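# Configure press to work order, verify on master spring

## Task

Acting as the pressing cell's operator, treat whatever the previous shift left in the press control as unchecked: configure the press to match the work order, then confirm the setup with a run on its master spring. Afterwards the master spring must be back on its stand, the machine and the gauge must both be idle, no alarm may be standing, and the guard must be shut.

## Robot and tools

Robot: two Doosan arms, left_arm and right_arm, each with a Robotiq 140 mm two-finger gripper and a wrist camera. Calibrated bases: left_arm at (+0.070, +0.578, +0.010) m, right_arm at (+0.001, -0.437, +0.010) m. The left gripper's fingers can fold. A grip using the outer quarter of the pads, near the tips, holds normally. A grip nearer the palm may be loose, may fail, or may squeeze too hard. Pushing the fingertips into a surface also folds them. The right gripper's fingers stay rigid.

World frame for results: origin at table height, midway between the nominal bases, +z up, +x out over the table, left_arm on the +y side. The press stands on the table with its open front facing +x and its column toward -x. In its own frame the gripper's fingers point along +z and close along y. end_effector_position is the point between the closed pads.

execute_actions(actions, cameras): runs a list of actions. Each action may hold "rows", "steps", "until" and device commands. "rows" has up to 15 rows, one per control step of 1/30 s. Each row is a single list of 18 numbers in [-1, 1] covering both arms: left dx, dy, dz, rx, ry, rz, gripper position, force_limit, speed, then the same nine for the right arm. The six pose numbers are offsets, not poses. They are measured in that arm's own Hand target axes, from the Hand target at the start of the action, never from the previous row. 1.0 equals 0.6 m or 180 degrees, and rx, ry, rz form one rotation vector. Since each action starts from the current Hand target, sending the same offset again moves the arm further. An arm you want to leave still gets all six zeros plus its current gripper numbers; a 0 in a gripper slot is a real command. "steps" runs from 1 to 450 with a default of 15. After the last row the arm keeps heading to that row's target. Ramp offsets gently, about 0.01 per row. "until" ends an action early on machine or gauge fields, for example {"machine": {"state": "idle"}}, or {"all": {"status": "ended"}}; numbers need a comparison such as [">=", 3]. An empty actions list just returns the full state and images.

Gripper numbers: position +1 is fully open at 140 mm, the pads meet near -0.8, and -1 closes until something stops the fingers. force_limit and speed (-1 slow and gentle, +1 fast and hard) set the grip force. A good grip shows object_status 2. position_measured is in counts: 3 open, 230 pads together.

Devices go inside an action. machine takes guard (shut/open), clamp (clamp/open), page (setup/readings/curve), register plus value plus write together in one object, cycle_start, feed_hold, reset, home, touch and tare. It also accepts a list of up to 8 such objects, run one after another. gauge takes measure. Heights are in mm above the nest plane and forces are in N. Program 9001 presses the master spring by 5 mm. Check the setup page, including the stored programs and revisions, ram_zero, cell_gain/cell_zero, the windows and the forces, against the work order from show_instructions. Then run the spring and look at ok, join_f, end_z and the curve. The guard must be shut to run, touch or home. The ram moves only with no alarm and no cabinet fault. Holding a part above the nest, or blocking the guard, creates a cabinet fault. Clear alarms with reset, then home. The gauge needs one piece lying flat and still, with nothing else under its lens. Its reading count goes up about 12 s after measure.

move(target, speed, blend, stop_force, zero, blocking, cameras): moves both grippers along straight paths. target is one 18-number row laid out as above, or up to 15 rows. Every row counts from the same starting Hand targets. speed is in m/s from 0.002 to 0.5, default 0.25. blend is the corner rounding in m. stop_force, 10 to 80 N, ends a path on contact; only use it slowly and without turning the gripper. zero resets the force baseline. blocking=false returns early, after which you call wait or stop. The result adds a move: line such as done, off_target, held or fault, plus any limits.

wait(seconds 0 to 10) lets time pass. stop brakes a running move. zoom_image(camera, region [x0,y0,x1,y1], at most 504x504) enlarges cam_high, cam_low, cam_nest, cam_left_wrist or cam_right_wrist. show_instructions displays the work-order image. read_manual gives the licences. finished_scene(scene) ends a scene.

Results report each arm's pose, Hand target, joints, torques, flange force, tool commands and object_status. They also report the machine fields (state, guard_state, clamp_state, entry, alarm, page line) and the gauge fields (state, message, readings, no_1 to no_5).

Avoid the following: dropping parts, letting go while moving, pushing hard into contact, bringing the arms together, and passing close to an arm's own base. Each pose command is clipped to 70 mm and 16 degrees per step. 144 N of force or a joint load limit stops that arm for 10 s. Holding a load or keeping an arm stretched out heats the motors. Anything falling off the table ends the scene.

Each tool is called as name([rows], argument=value, ...), one row to a line, values as JSON.

Reference images:

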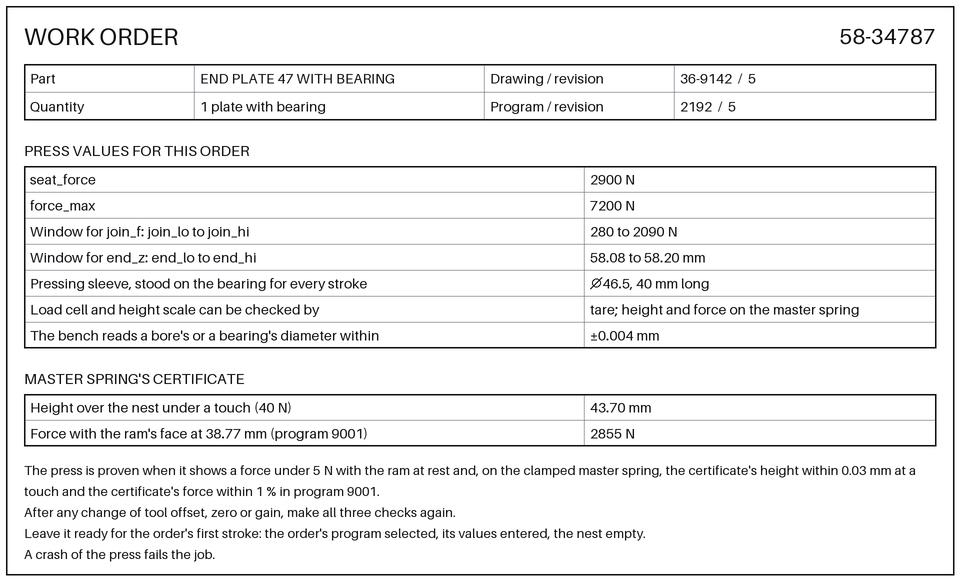

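## Session

execute_actions(actions=[])

Scene clock: 0.00 s.
left_arm: end_effector_position=(+0.5129, +0.7054, +0.1357) position_measured=3 object_status=3 end_effector_quat_wxyz=(-0.036, +0.910, -0.393, +0.123) | right_arm: end_effector_position=(+0.3320, -0.6678, +0.3301) position_measured=3 object_status=3 end_effector_quat_wxyz=(+0.033, +0.987, +0.153, -0.036)
Joint positions: left_arm=[0.285 -0.12 2.302 -0.15 0.728 2.763] | right_arm=[-0.626 -0.234 1.994 -0.099 1.389 0.668]
Joint velocities: within noise
Joint torques (N m): no reading
External joint torques (N m): no reading
Flange force (N): no reading
Hand target: left_arm +0.5129, +0.7054, +0.1357; -0.036, +0.910, -0.393, +0.123 | right_arm +0.3320, -0.6678, +0.3301; +0.033, +0.987, +0.153, -0.036
Tool commands: left_gripper/position=+1.0 left_gripper/force_limit=+1.0 left_gripper/speed=+1.0 right_gripper/position=+1.0 right_gripper/force_limit=+1.0 right_gripper/speed=+1.0
machine.setup: program=+4839 ram_zero=+163.024 seat_force=+2900 force_max=+6300 join_lo=+0 join_hi=+12000 end_lo=+56.500 end_hi=+65.500 cell_gain=+1.052 cell_zero=-99 program_revision=+2 program_top=+59.500 stored1_number=+2192 stored1_revision=+5 stored2_number=+4839 stored2_revision=+2 stored3_number=+3239 stored3_revision=+6 stored4_number=+6660 stored4_revision=+3 stored5_number=+9001 stored5_revision=+1
machine: state=idle guard_state=shut clamp_state=closed_empty guard_answer=taken clamp_answer=taken page=setup entry=no_entry entries=0 alarm=no_alarm queue=idle queue_left=0
gauge: message=nothing_yet readings=0 no_1=0.000 no_2=0.000 no_3=0.000 no_4=0.000 no_5=0.000
camera_calibration:
cam_left_wrist: T_world_to_cam=[[-0.709514, -0.685895, -0.161673, 0.879192], [-0.704517, 0.695522, 0.141084, -0.148354], [0.0156783, 0.214002, -0.976707, 0.115958], [0, 0, 0, 1]] pos_world=[0.517463, 0.681401, 0.276328]
cam_right_wrist: T_world_to_cam=[[0.329222, -0.942799, 0.0523785, -0.747535], [-0.869425, -0.281025, 0.406357, -0.0282838], [-0.368393, -0.179321, -0.912212, 0.444461], [0, 0, 0, 1]] pos_world=[0.385251, -0.633022, 0.456091]

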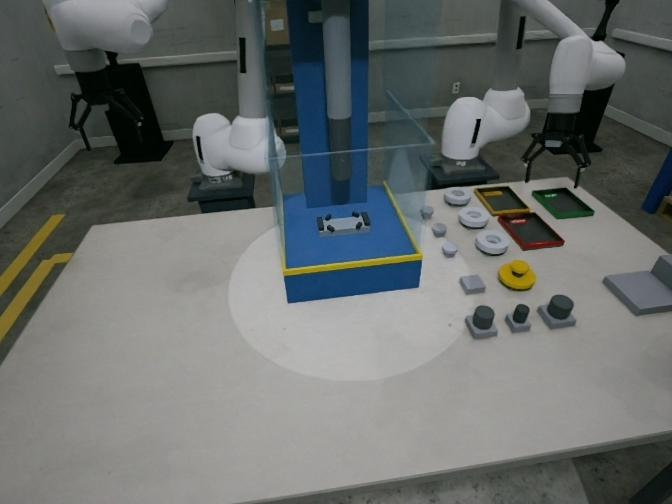

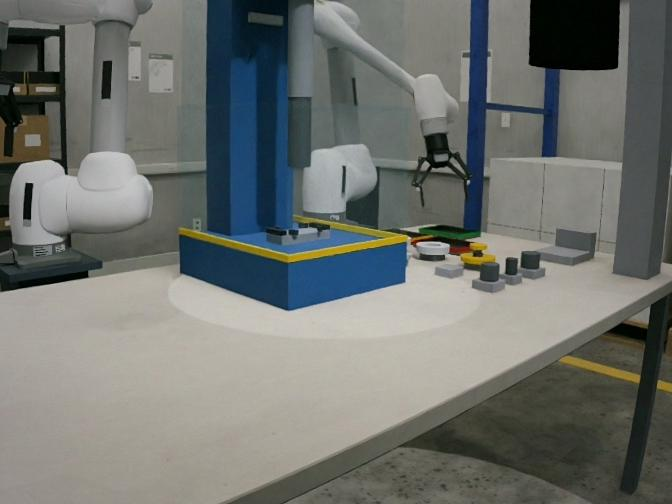

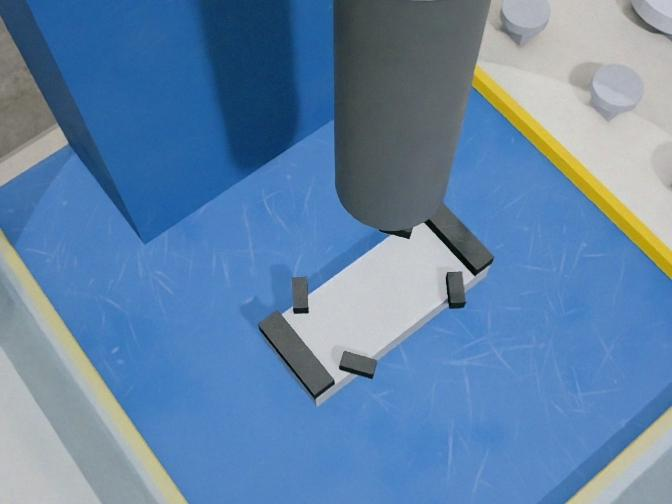

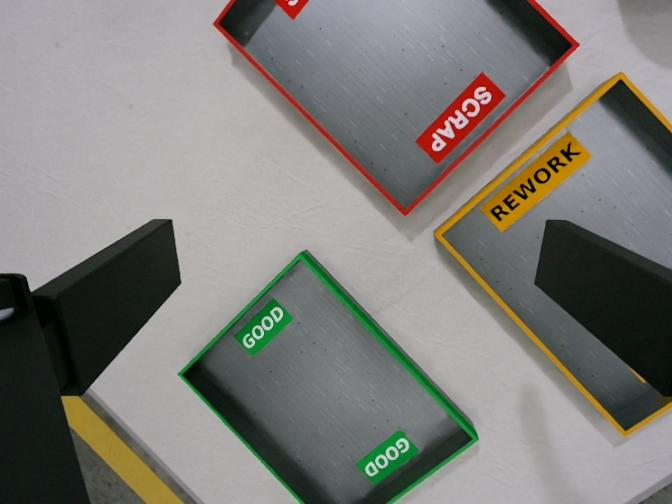

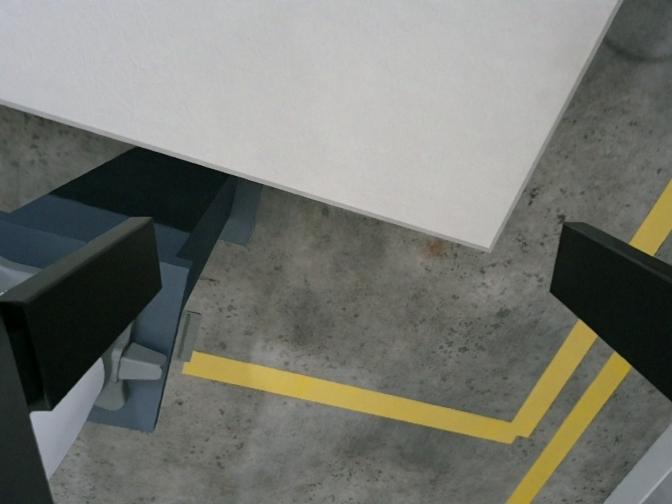

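execute_actions([
  {"machine":[{"tare":true,"page":"readings"},{"guard":"open","clamp":"open"}],"steps":15},
], cameras=["cam_high","cam_low","cam_nest"])

zoom_image(camera="cam_high", region=[400, 170, 600, 350])

zoom_image(camera="cam_low", region=[400, 210, 600, 310])

Scene clock: 1.27 s.
left_arm: end_effector_position=(+0.5129, +0.7054, +0.1357) position_measured=3 object_status=3 end_effector_quat_wxyz=(-0.036, +0.910, -0.393, +0.123) | right_arm: end_effector_position=(+0.3320, -0.6678, +0.3301) position_measured=3 object_status=3 end_effector_quat_wxyz=(+0.033, +0.987, +0.153, -0.036)
Joint positions: left_arm=[0.285 -0.12 2.302 -0.15 0.728 2.763] | right_arm=[-0.626 -0.234 1.994 -0.099 1.389 0.668]
Joint torques (N m): left_arm=[2.9 -25.66 -34.52 3.45 -0.63 -0.24] | right_arm=[0.2 -19.01 -40.79 4 0.21 -0.47]
External joint torques (N m): left_arm=[-2.95 2.94 -0.97 -0.14 -0.01 0.23] | right_arm=[-0.24 2.33 0.01 -0.05 -0.23 0.47]
Flange force (N): left_arm=[7.9 -2.4 4.8] | right_arm=[3.3 2.7 1.2]
Hand target: left_arm +0.5129, +0.7054, +0.1357; -0.036, +0.910, -0.393, +0.123 | right_arm +0.3320, -0.6678, +0.3301; +0.033, +0.987, +0.153, -0.036
Tool commands: left_gripper/position=+1.0 left_gripper/force_limit=+1.0 left_gripper/speed=+1.0 right_gripper/position=+1.0 right_gripper/force_limit=+1.0 right_gripper/speed=+1.0
machine.readings: force=+0 touch_z=+0.000 join_f=+0 peak_f=+0 end_z=+0.000 ok=+0 pos_z=+156.976 cycles=+0
machine: state=idle guard_state=between clamp_state=between guard_answer=taken clamp_answer=taken page=readings entry=taken entries=1 alarm=no_alarm queue=running queue_left=0
gauge: message=nothing_yet readings=0 no_1=0.000 no_2=0.000 no_3=0.000 no_4=0.000 no_5=0.000
Images, in order: cam_high, cam_low, cam_nest.

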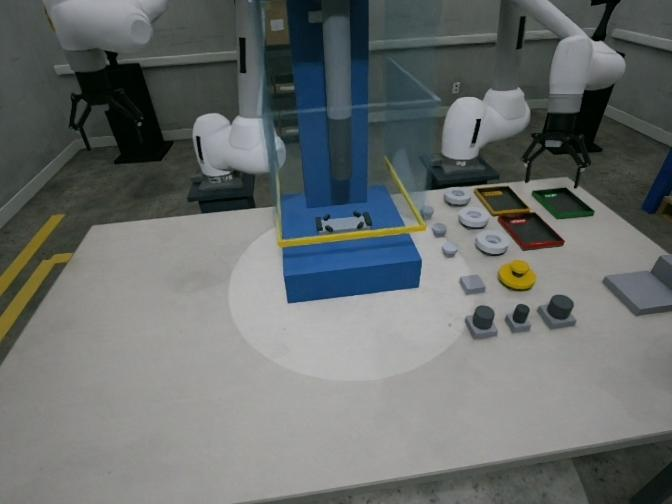

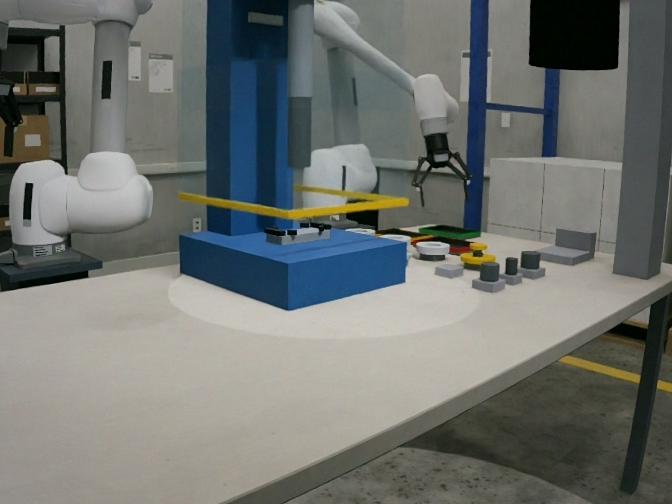

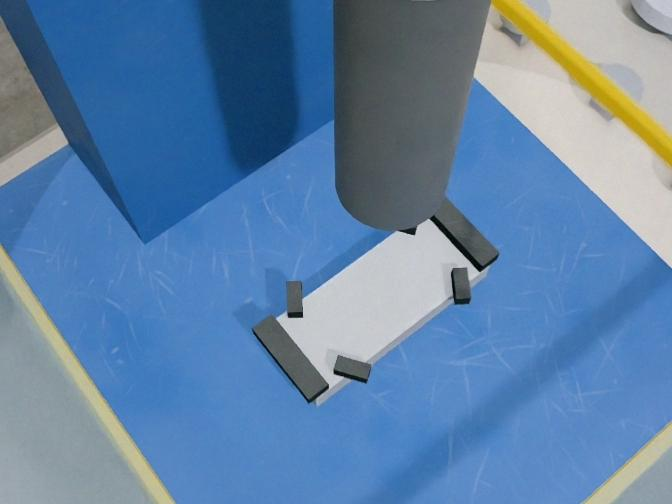

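Scaled by 2.520.

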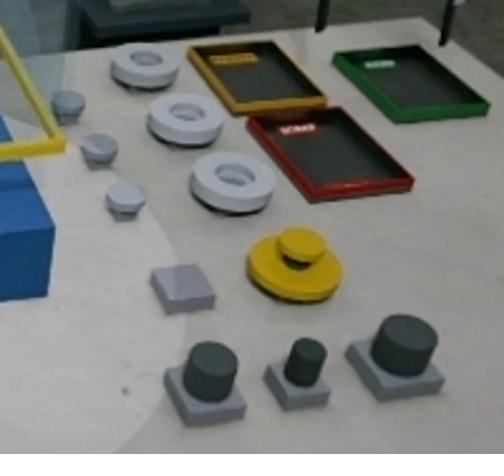

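Scaled by 2.520.

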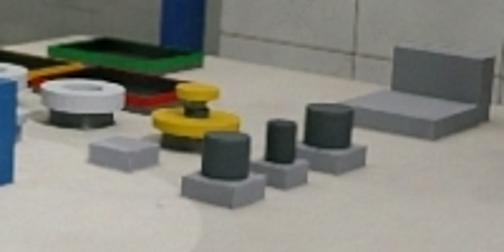

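wait(seconds=2.5)

zoom_image(camera="cam_low", region=[150, 0, 500, 320])

zoom_image(camera="cam_high", region=[220, 0, 580, 320])

Scene clock: 5.90 s.
left_arm: end_effector_position=(+0.5129, +0.7054, +0.1357) position_measured=3 object_status=3 end_effector_quat_wxyz=(-0.036, +0.910, -0.393, +0.123) | right_arm: end_effector_position=(+0.3320, -0.6678, +0.3301) position_measured=3 object_status=3 end_effector_quat_wxyz=(+0.033, +0.987, +0.153, -0.036)
Joint positions: left_arm=[0.285 -0.12 2.302 -0.15 0.728 2.763] | right_arm=[-0.626 -0.234 1.994 -0.099 1.389 0.668]
Joint torques (N m): left_arm=[2.57 -25.54 -34.46 3.49 -0.61 -0.21] | right_arm=[0.38 -19.01 -40.72 3.96 0.14 -0.46]
External joint torques (N m): left_arm=[-2.67 2.84 -1.04 -0.18 -0.03 0.21] | right_arm=[-0.45 2.1 -0.07 -0.02 -0.16 0.46]
Flange force (N): left_arm=[7.3 -2.7 4.6] | right_arm=[2.6 2.8 0.9]
Hand target: left_arm +0.5129, +0.7054, +0.1357; -0.036, +0.910, -0.393, +0.123 | right_arm +0.3320, -0.6678, +0.3301; +0.033, +0.987, +0.153, -0.036
Tool commands: left_gripper/position=+1.0 left_gripper/force_limit=+1.0 left_gripper/speed=+1.0 right_gripper/position=+1.0 right_gripper/force_limit=+1.0 right_gripper/speed=+1.0
machine.readings: force=+0 touch_z=+0.000 join_f=+0 peak_f=+0 end_z=+0.000 ok=+0 pos_z=+156.976 cycles=+0
machine: state=idle guard_state=open clamp_state=open guard_answer=taken clamp_answer=taken page=readings entry=taken entries=1 alarm=no_alarm queue=done queue_left=0
gauge: message=nothing_yet readings=0 no_1=0.000 no_2=0.000 no_3=0.000 no_4=0.000 no_5=0.000
wait: 2.50 s; at rest from the start
camera_calibration:
cam_left_wrist: T_world_to_cam=[[-0.709516, -0.685893, -0.161673, 0.879191], [-0.704515, 0.695524, 0.141084, -0.148356], [0.0156792, 0.214003, -0.976707, 0.115957], [0, 0, 0, 1]]
cam_right_wrist: T_world_to_cam=[[0.329223, -0.942798, 0.0523788, -0.747535], [-0.869425, -0.281025, 0.406357, -0.0282838], [-0.368393, -0.179321, -0.912212, 0.444461], [0, 0, 0, 1]]

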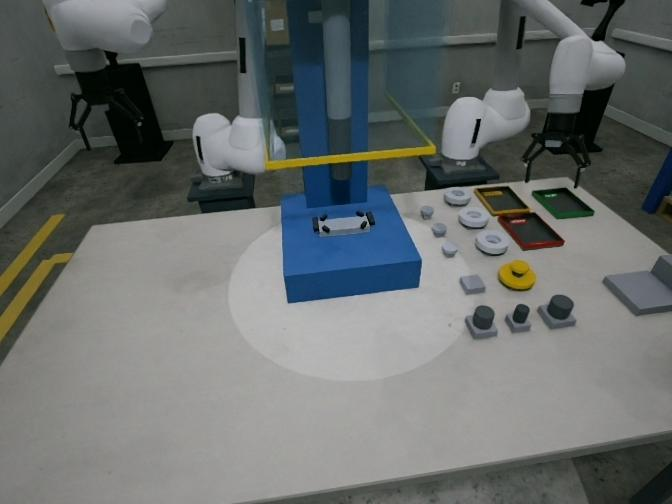

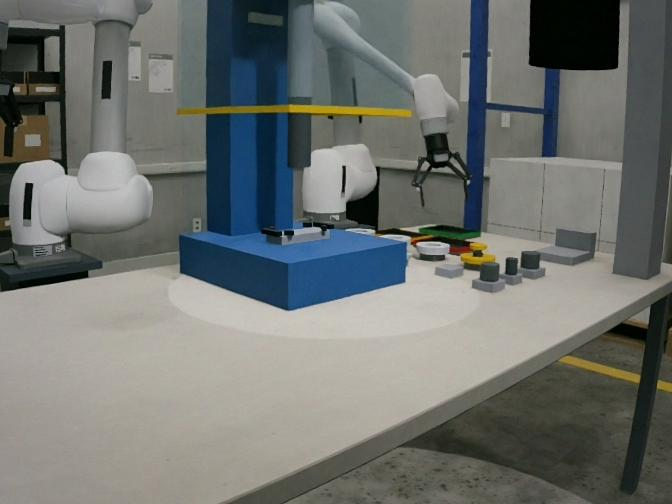

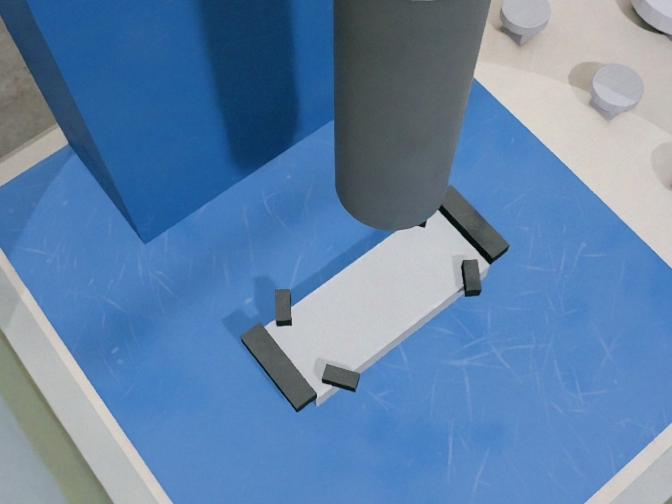

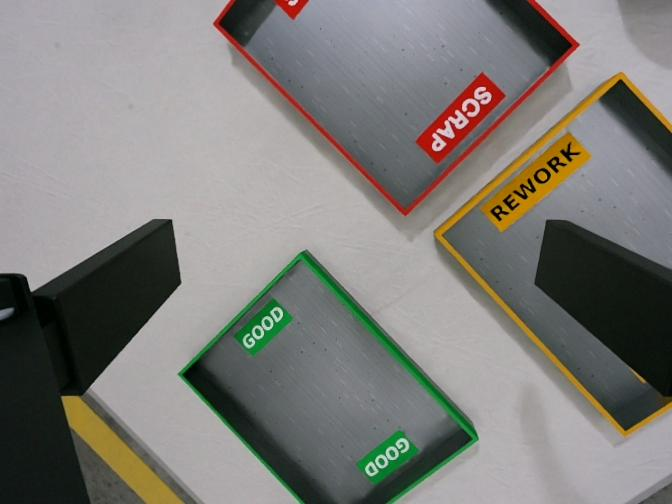

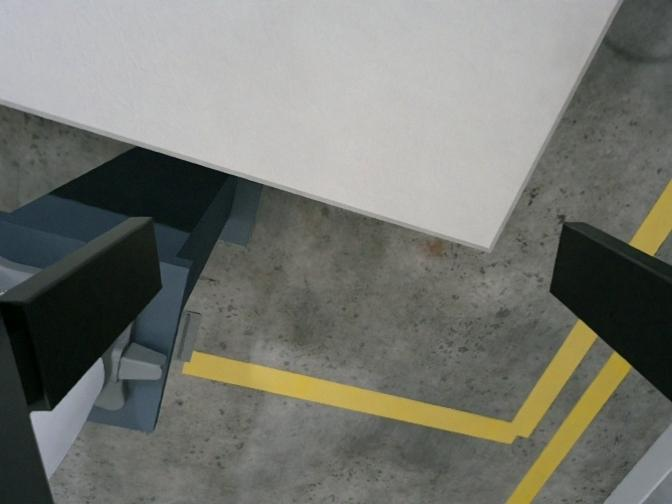

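Scaled by 1.440.

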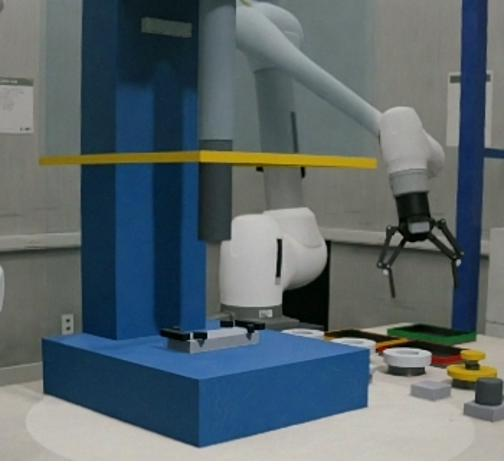

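Scaled by 1.400.

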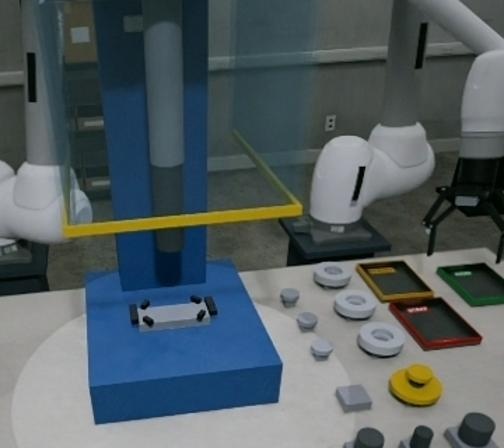

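move(target=[0.4925,0.066,0.030,0.0767,0.2439,-0.1949,1,1,1,0,0,0,0,0,0,1,1,1], speed=0.35, cameras=["cam_high","cam_low","cam_left_wrist"])

Scene clock: 10.77 s.
left_arm: end_effector_position=(+0.6846, +0.4634, +0.1697) position_measured=3 object_status=3 end_effector_quat_wxyz=(+0.044, +0.863, -0.076, +0.498) | right_arm: end_effector_position=(+0.3320, -0.6678, +0.3301) position_measured=3 object_status=3 end_effector_quat_wxyz=(+0.033, +0.987, +0.153, -0.036)
Joint positions: left_arm=[-0.285 -0.001 2.497 -0.257 -0.409 1.748] | right_arm=[-0.626 -0.234 1.994 -0.099 1.389 0.668]
Joint torques (N m): left_arm=[2.7 -30.48 -26.56 2.94 -2.34 -0.22] | right_arm=[0.21 -19.18 -40.81 3.97 0.16 -0.44]
External joint torques (N m): left_arm=[-2.71 3.24 -0.81 -0.21 -0.06 0.22] | right_arm=[-0.13 2.31 0.09 -0.02 -0.18 0.44]
Flange force (N): left_arm=[0.0 0.0 0.0] | right_arm=[3.4 2.5 1.2]
Hand target: left_arm +0.6846, +0.4634, +0.1697; +0.044, +0.863, -0.076, +0.498 | right_arm +0.3320, -0.6678, +0.3301; +0.033, +0.987, +0.153, -0.036
Off the commanded pose: left_arm 0.000 m, 0 deg | right_arm 0.000 m, 0 deg.
machine.readings: force=+0 touch_z=+0.000 join_f=+0 peak_f=+0 end_z=+0.000 ok=+0 pos_z=+156.976 cycles=+0
machine: state=idle guard_state=open clamp_state=open guard_answer=taken clamp_answer=taken page=readings entry=taken entries=1 alarm=no_alarm queue=done queue_left=0
gauge: message=nothing_yet readings=0 no_1=0.000 no_2=0.000 no_3=0.000 no_4=0.000 no_5=0.000
move: done
camera_calibration:
cam_left_wrist: T_world_to_cam=[[-0.177141, -0.984183, -0.00194463, 0.587179], [-0.750281, 0.13632, -0.646912, 0.560353], [0.636946, -0.113136, -0.762562, -0.111729], [0, 0, 0, 1]]
Images, in order: cam_high, cam_low, cam_left_wrist.

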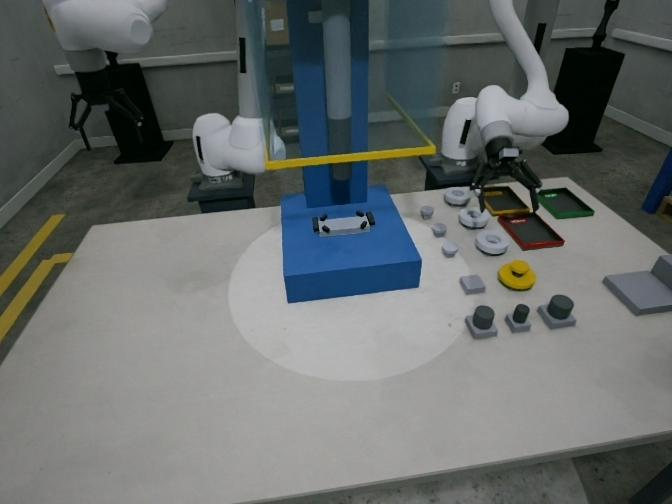

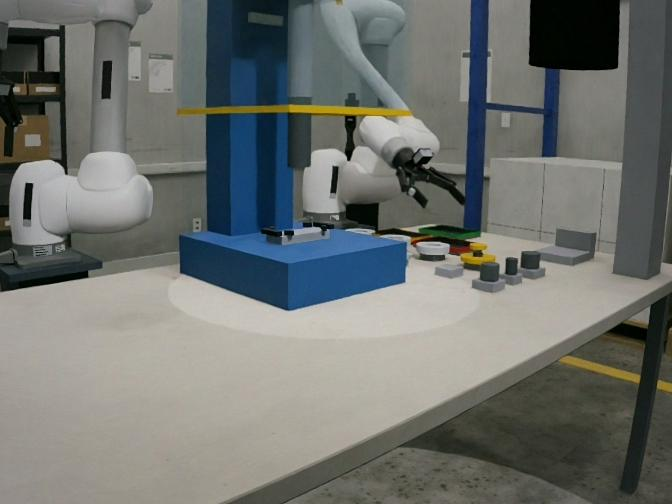

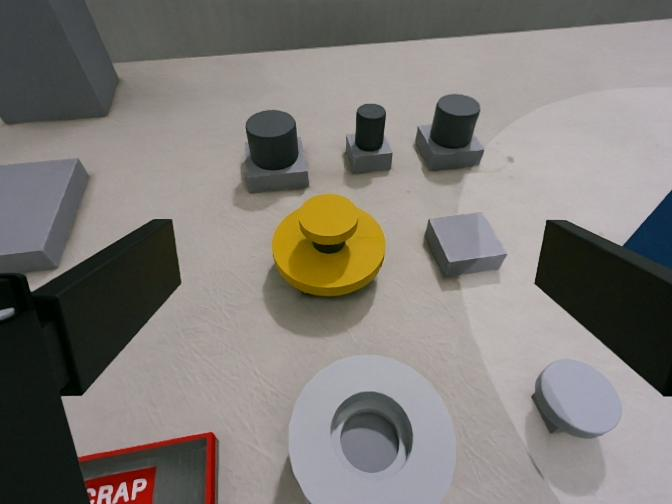

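move(target=[-0.0465,-0.0273,0.11,0,0,0,1,1,1,0,0,0,0,0,0,1,1,1], speed=0.25, cameras=["cam_high","cam_low","cam_left_wrist"])

zoom_image(camera="cam_high", region=[430, 190, 590, 310])

zoom_image(camera="cam_low", region=[400, 180, 560, 300])

Scene clock: 12.43 s.
left_arm: end_effector_position=(+0.7299, +0.4720, +0.1126) position_measured=3 object_status=3 end_effector_quat_wxyz=(+0.044, +0.863, -0.076, +0.498) | right_arm: end_effector_position=(+0.3320, -0.6678, +0.3301) position_measured=3 object_status=3 end_effector_quat_wxyz=(+0.033, +0.987, +0.153, -0.036)
Joint positions: left_arm=[-0.229 0.187 2.463 -0.1 -0.556 1.625] | right_arm=[-0.626 -0.234 1.994 -0.099 1.389 0.668]
Joint torques (N m): left_arm=[2.21 -45.43 -21.72 2.4 -2.46 -0.16] | right_arm=[0.14 -19.06 -40.78 3.98 0.2 -0.47]
External joint torques (N m): left_arm=[-2.3 3.49 -0.55 -0.25 0.04 0.16] | right_arm=[-0.07 2.26 0 -0.02 -0.22 0.47]
Flange force (N): left_arm=[-3.9 7.4 7.8] | right_arm=[3.6 2.4 1.1]
Hand target: left_arm +0.7299, +0.4720, +0.1125; +0.044, +0.863, -0.076, +0.498 | right_arm +0.3320, -0.6678, +0.3301; +0.033, +0.987, +0.153, -0.036
Off the commanded pose: left_arm 0.000 m, 0 deg | right_arm 0.000 m, 0 deg.
machine.readings: force=+0 touch_z=+0.000 join_f=+0 peak_f=+0 end_z=+0.000 ok=+0 pos_z=+156.976 cycles=+0
machine: state=idle guard_state=open clamp_state=open guard_answer=taken clamp_answer=taken page=readings entry=taken entries=1 alarm=no_alarm queue=done queue_left=0
gauge: message=nothing_yet readings=0 no_1=0.000 no_2=0.000 no_3=0.000 no_4=0.000 no_5=0.000
move: done
camera_calibration:
cam_left_wrist: T_world_to_cam=[[-0.177139, -0.984184, -0.0019303, 0.603516], [-0.750203, 0.136295, -0.647008, 0.556231], [0.637038, -0.113162, -0.762481, -0.183279], [0, 0, 0, 1]]
Images, in order: cam_high, cam_low, cam_left_wrist.

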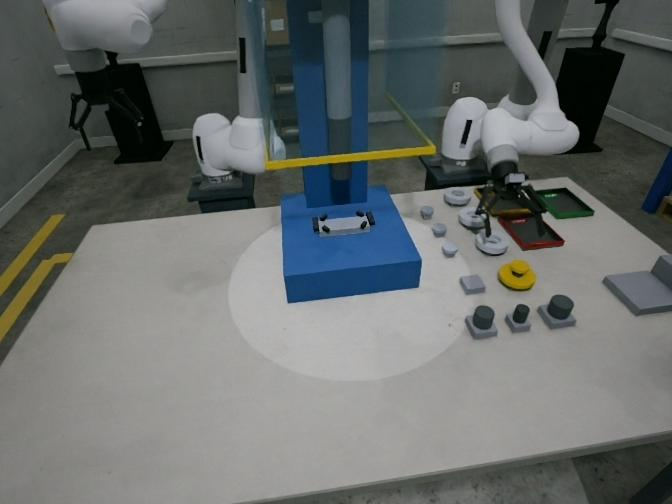

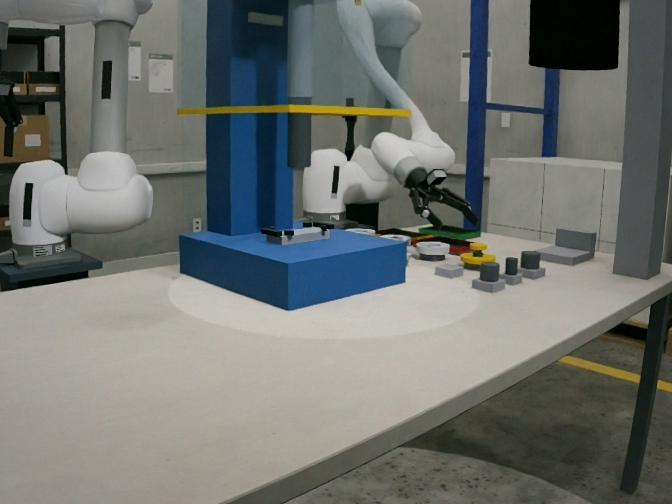

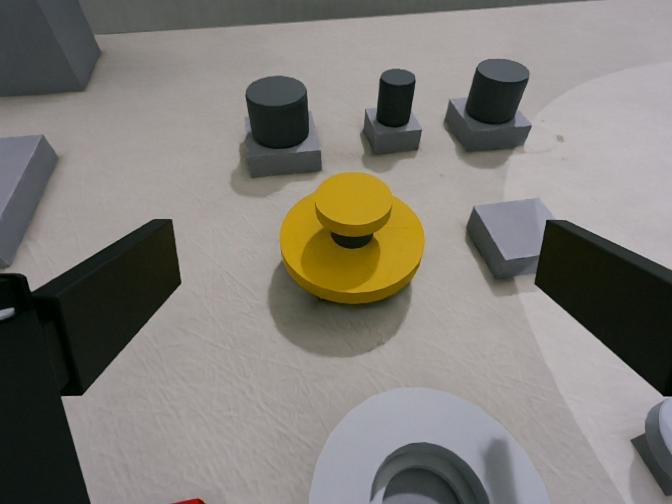

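Scaled by 3.150.

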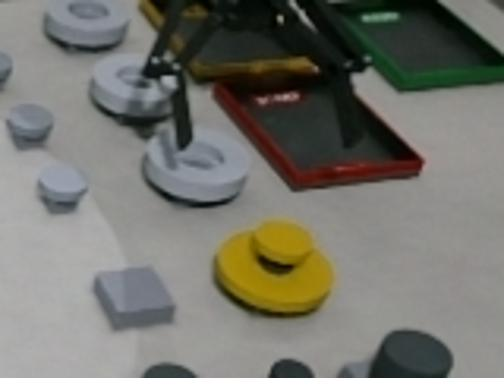

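Scaled by 3.150.

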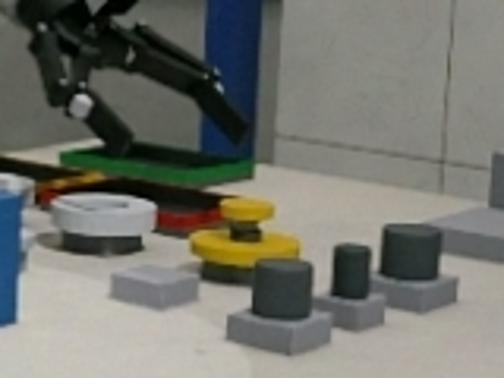

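move(target=[-0.001,0.0003,0.1,0,0,0,0.25,0,0.3,0,0,0,0,0,0,1,1,1], speed=0.12, cameras=["cam_high","cam_low","cam_left_wrist"])

zoom_image(camera="cam_low", region=[400, 180, 560, 300])

Scene clock: 14.30 s.
left_arm: end_effector_position=(+0.7807, +0.4627, +0.0820) position_measured=98 object_status=3 end_effector_quat_wxyz=(+0.044, +0.863, -0.076, +0.498) | right_arm: end_effector_position=(+0.3320, -0.6678, +0.3301) position_measured=3 object_status=3 end_effector_quat_wxyz=(+0.033, +0.987, +0.153, -0.036)
Joint positions: left_arm=[-0.222 0.311 2.384 -0.083 -0.601 1.612] | right_arm=[-0.626 -0.234 1.994 -0.099 1.389 0.668]
Joint torques (N m): left_arm=[2.53 -56.61 -19.89 2.13 -2.46 -0.21] | right_arm=[0.14 -18.99 -40.68 3.98 0.15 -0.44]
External joint torques (N m): left_arm=[-2.47 3.48 -0.79 -0.18 -0.01 0.2] | right_arm=[-0.16 1.74 -0.16 -0.03 -0.16 0.44]
Flange force (N): left_arm=[-3.7 6.6 7.5] | right_arm=[2.8 2.0 0.6]
Hand target: left_arm +0.7807, +0.4627, +0.0820; +0.044, +0.863, -0.076, +0.498 | right_arm +0.3320, -0.6678, +0.3301; +0.033, +0.987, +0.153, -0.036
Off the commanded pose: left_arm 0.000 m, 0 deg | right_arm 0.000 m, 0 deg.
machine.readings: force=+0 touch_z=+0.000 join_f=+0 peak_f=+0 end_z=+0.000 ok=+0 pos_z=+156.976 cycles=+0
machine: state=idle guard_state=open clamp_state=open guard_answer=taken clamp_answer=taken page=readings entry=taken entries=1 alarm=no_alarm queue=done queue_left=0
gauge: message=nothing_yet readings=0 no_1=0.000 no_2=0.000 no_3=0.000 no_4=0.000 no_5=0.000
move: done
camera_calibration:
cam_left_wrist: T_world_to_cam=[[-0.17713, -0.984186, -0.00193301, 0.603374], [-0.750257, 0.136299, -0.646945, 0.57581], [0.636977, -0.113143, -0.762534, -0.239976], [0, 0, 0, 1]]
Images, in order: cam_high, cam_low, cam_left_wrist.

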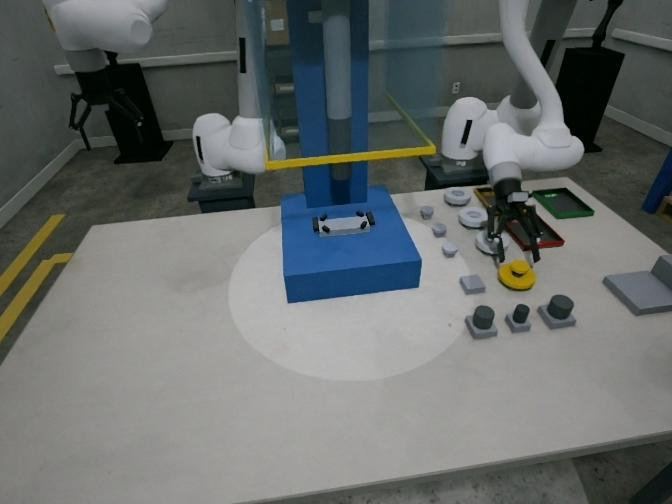

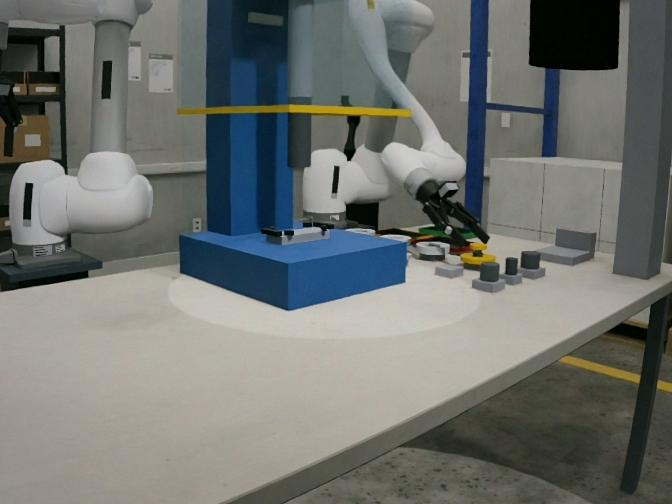

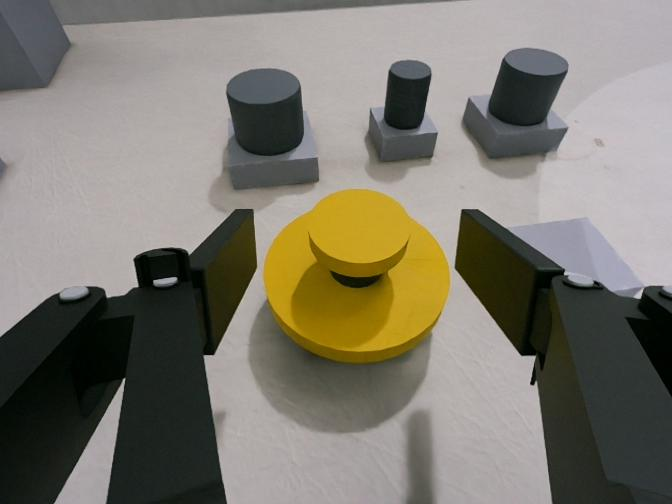

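Scaled by 3.150.

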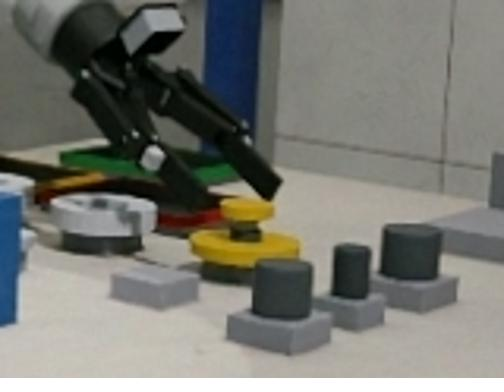

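zoom_image(camera="cam_low", region=[440, 220, 510, 275])

zoom_image(camera="cam_high", region=[480, 220, 560, 300])

Scaled by 7.200.

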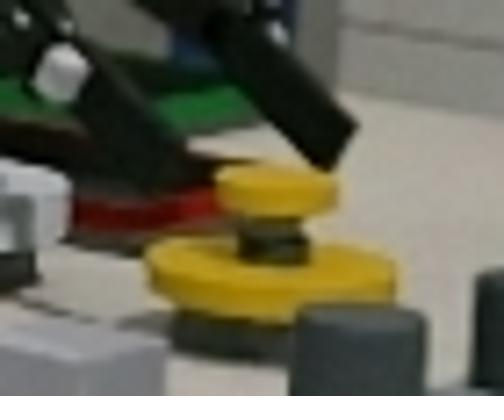

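Scaled by 6.300.

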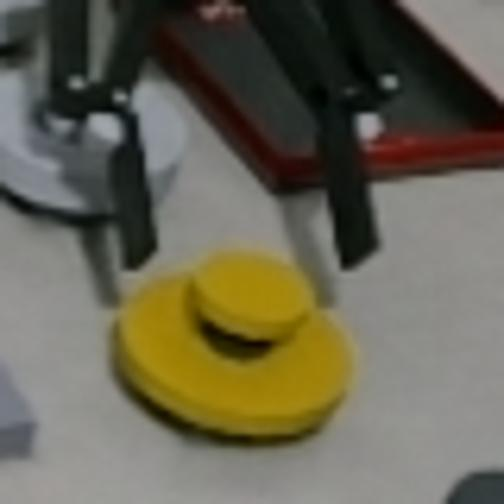

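move(target=[-0.001,0.0015,0.0315,0,0,0,0.25,0,0.3,0,0,0,0,0,0,1,1,1], speed=0.06, cameras=["cam_high","cam_low","cam_left_wrist"])

zoom_image(camera="cam_low", region=[440, 220, 510, 275])

zoom_image(camera="cam_high", region=[480, 220, 560, 300])

Scene clock: 17.40 s.
left_arm: end_effector_position=(+0.7964, +0.4590, +0.0720) position_measured=98 object_status=3 end_effector_quat_wxyz=(+0.044, +0.863, -0.076, +0.498) | right_arm: end_effector_position=(+0.3320, -0.6678, +0.3301) position_measured=3 object_status=3 end_effector_quat_wxyz=(+0.033, +0.987, +0.153, -0.036)
Joint positions: left_arm=[-0.222 0.348 2.358 -0.082 -0.612 1.61] | right_arm=[-0.626 -0.234 1.994 -0.099 1.389 0.668]
Joint torques (N m): left_arm=[2.4 -59.72 -19.52 2.12 -2.48 -0.21] | right_arm=[0.5 -18.89 -40.72 3.95 0.21 -0.44]
External joint torques (N m): left_arm=[-2.43 3.35 -0.71 -0.22 0.01 0.21] | right_arm=[-0.38 1.81 -0.12 0.01 -0.23 0.44]
Flange force (N): left_arm=[-3.6 6.4 7.0] | right_arm=[2.5 2.5 0.9]
Hand target: left_arm +0.7964, +0.4590, +0.0720; +0.044, +0.863, -0.076, +0.498 | right_arm +0.3320, -0.6678, +0.3301; +0.033, +0.987, +0.153, -0.036
Off the commanded pose: left_arm 0.000 m, 0 deg | right_arm 0.000 m, 0 deg.
machine.readings: force=+0 touch_z=+0.000 join_f=+0 peak_f=+0 end_z=+0.000 ok=+0 pos_z=+156.976 cycles=+0
machine: state=idle guard_state=open clamp_state=open guard_answer=taken clamp_answer=taken page=readings entry=taken entries=1 alarm=no_alarm queue=done queue_left=0
gauge: message=nothing_yet readings=0 no_1=0.000 no_2=0.000 no_3=0.000 no_4=0.000 no_5=0.000
move: done
camera_calibration:
cam_left_wrist: T_world_to_cam=[[-0.17715, -0.984182, -0.00193816, 0.602489], [-0.750261, 0.136319, -0.646936, 0.581595], [0.636967, -0.113151, -0.762542, -0.25799], [0, 0, 0, 1]]
Images, in order: cam_high, cam_low, cam_left_wrist.

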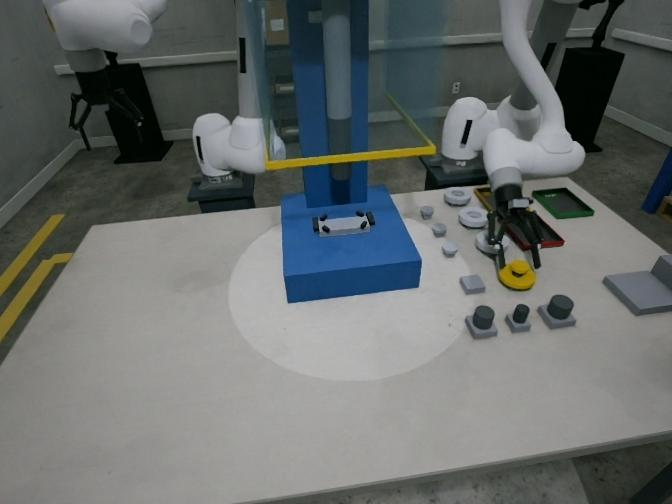

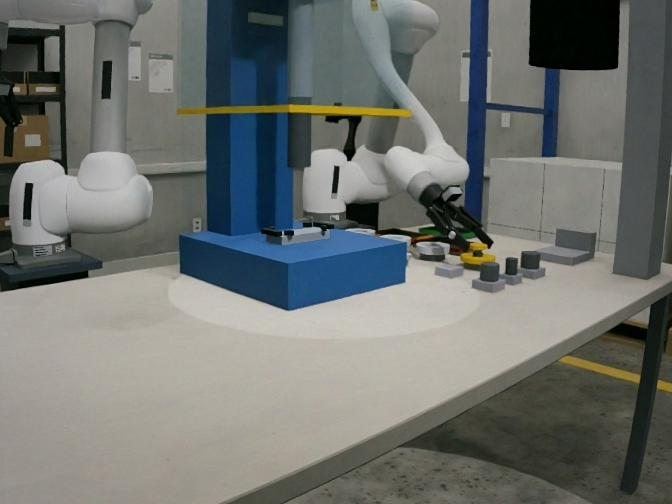

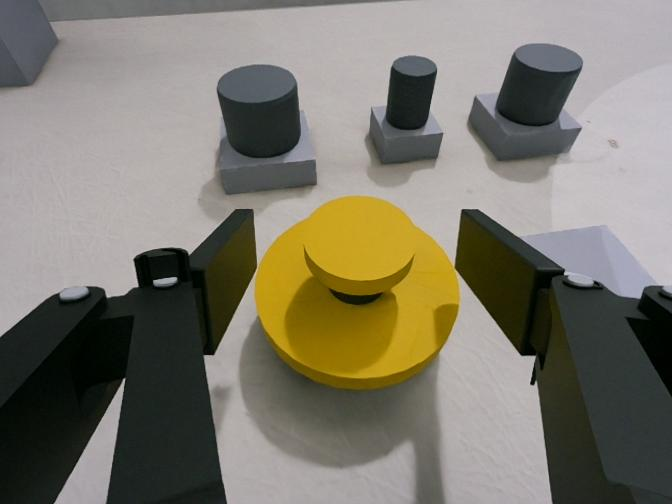

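Scaled by 7.200.

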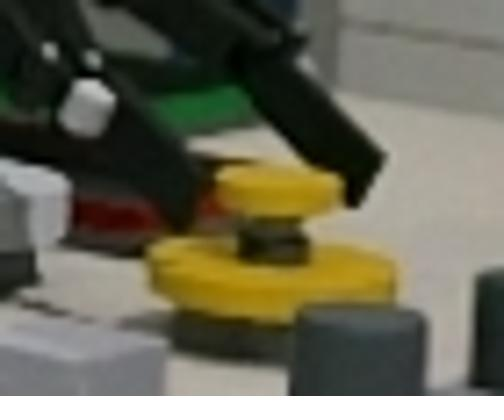

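Scaled by 6.300.

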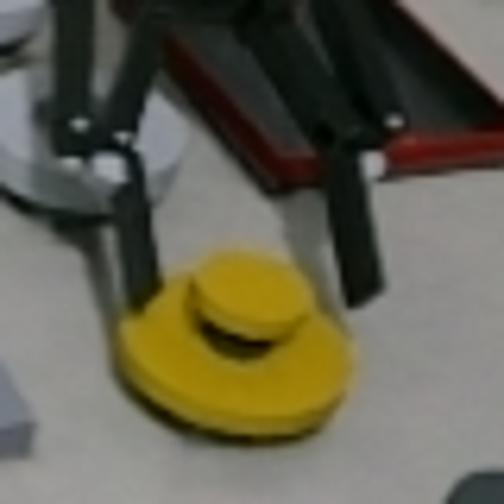

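move([
  [-0.013,0.0015,-0.0023,0,0,0,0.25,0,0.3,0,0,0,0,0,0,1,1,1],
  [-0.013,0.0015,-0.0023,0,0,0,-1,0,-1,0,0,0,0,0,0,1,1,1],
], speed=0.06, cameras=["cam_high","cam_low","cam_left_wrist"])

zoom_image(camera="cam_low", region=[440, 220, 510, 275])

zoom_image(camera="cam_high", region=[480, 220, 560, 300])

Scene clock: 20.87 s.
left_arm: end_effector_position=(+0.7912, +0.4590, +0.0659) position_measured=162 object_status=0 end_effector_quat_wxyz=(+0.044, +0.863, -0.076, +0.498) | right_arm: end_effector_position=(+0.3320, -0.6678, +0.3301) position_measured=3 object_status=3 end_effector_quat_wxyz=(+0.033, +0.987, +0.153, -0.036)
Joint positions: left_arm=[-0.225 0.356 2.369 -0.083 -0.631 1.609] | right_arm=[-0.626 -0.234 1.994 -0.099 1.389 0.668]
Joint torques (N m): left_arm=[2.2 -55.54 -18.96 2.02 -1.45 -0.23] | right_arm=[0.32 -18.92 -40.79 4.01 0.19 -0.44]
External joint torques (N m): left_arm=[-2.01 -0.94 -0.51 -0.19 -1.03 0.23] | right_arm=[-0.24 1.56 -0.06 -0.05 -0.2 0.44]
Flange force (N): left_arm=[-0.7 5.6 -0.9] | right_arm=[2.4 1.8 0.8]
Hand target: left_arm +0.7912, +0.4590, +0.0659; +0.044, +0.863, -0.076, +0.498 | right_arm +0.3320, -0.6678, +0.3301; +0.033, +0.987, +0.153, -0.036
Off the commanded pose: left_arm 0.000 m, 0 deg | right_arm 0.000 m, 0 deg.
machine.readings: force=+0 touch_z=+0.000 join_f=+0 peak_f=+0 end_z=+0.000 ok=+0 pos_z=+156.976 cycles=+0
machine: state=idle guard_state=open clamp_state=open guard_answer=taken clamp_answer=taken page=readings entry=taken entries=1 alarm=no_alarm queue=done queue_left=0
gauge: message=nothing_yet readings=0 no_1=0.000 no_2=0.000 no_3=0.000 no_4=0.000 no_5=0.000
move: done
camera_calibration:
cam_left_wrist: T_world_to_cam=[[-0.177161, -0.98418, -0.00193368, 0.601556], [-0.750273, 0.136327, -0.64692, 0.57378], [0.63695, -0.113158, -0.762555, -0.259304], [0, 0, 0, 1]]
Images, in order: cam_high, cam_low, cam_left_wrist.

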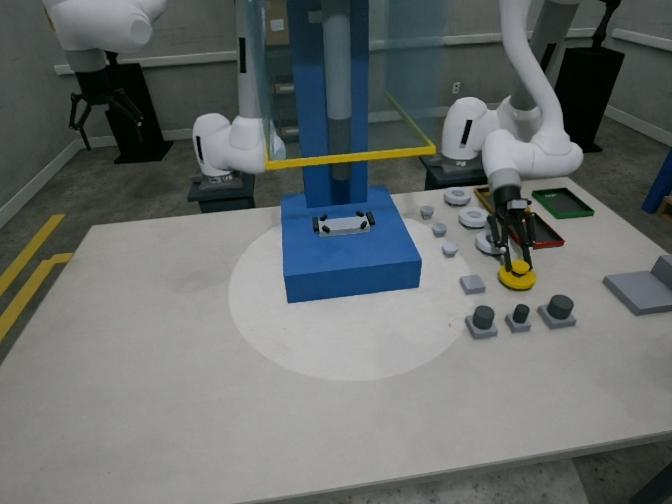

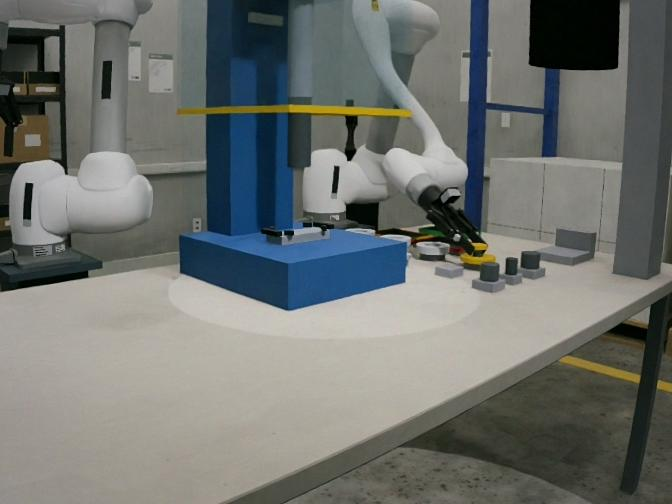

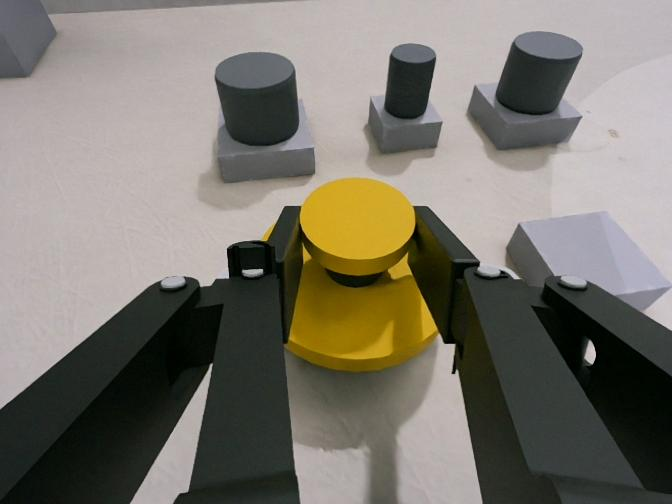

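Scaled by 7.200.

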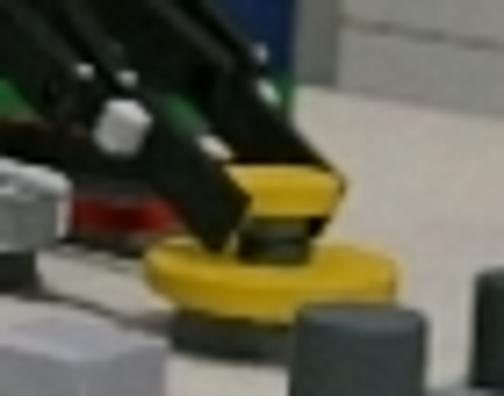

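Scaled by 6.300.

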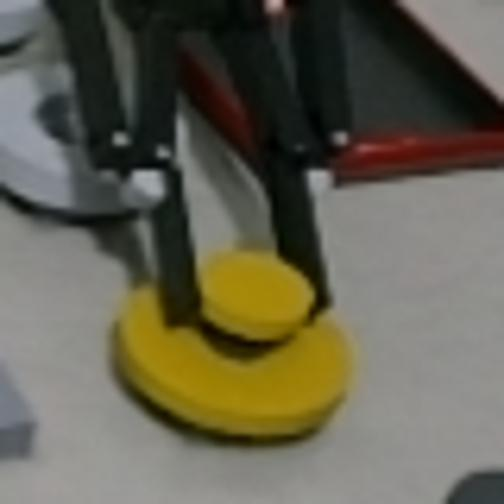

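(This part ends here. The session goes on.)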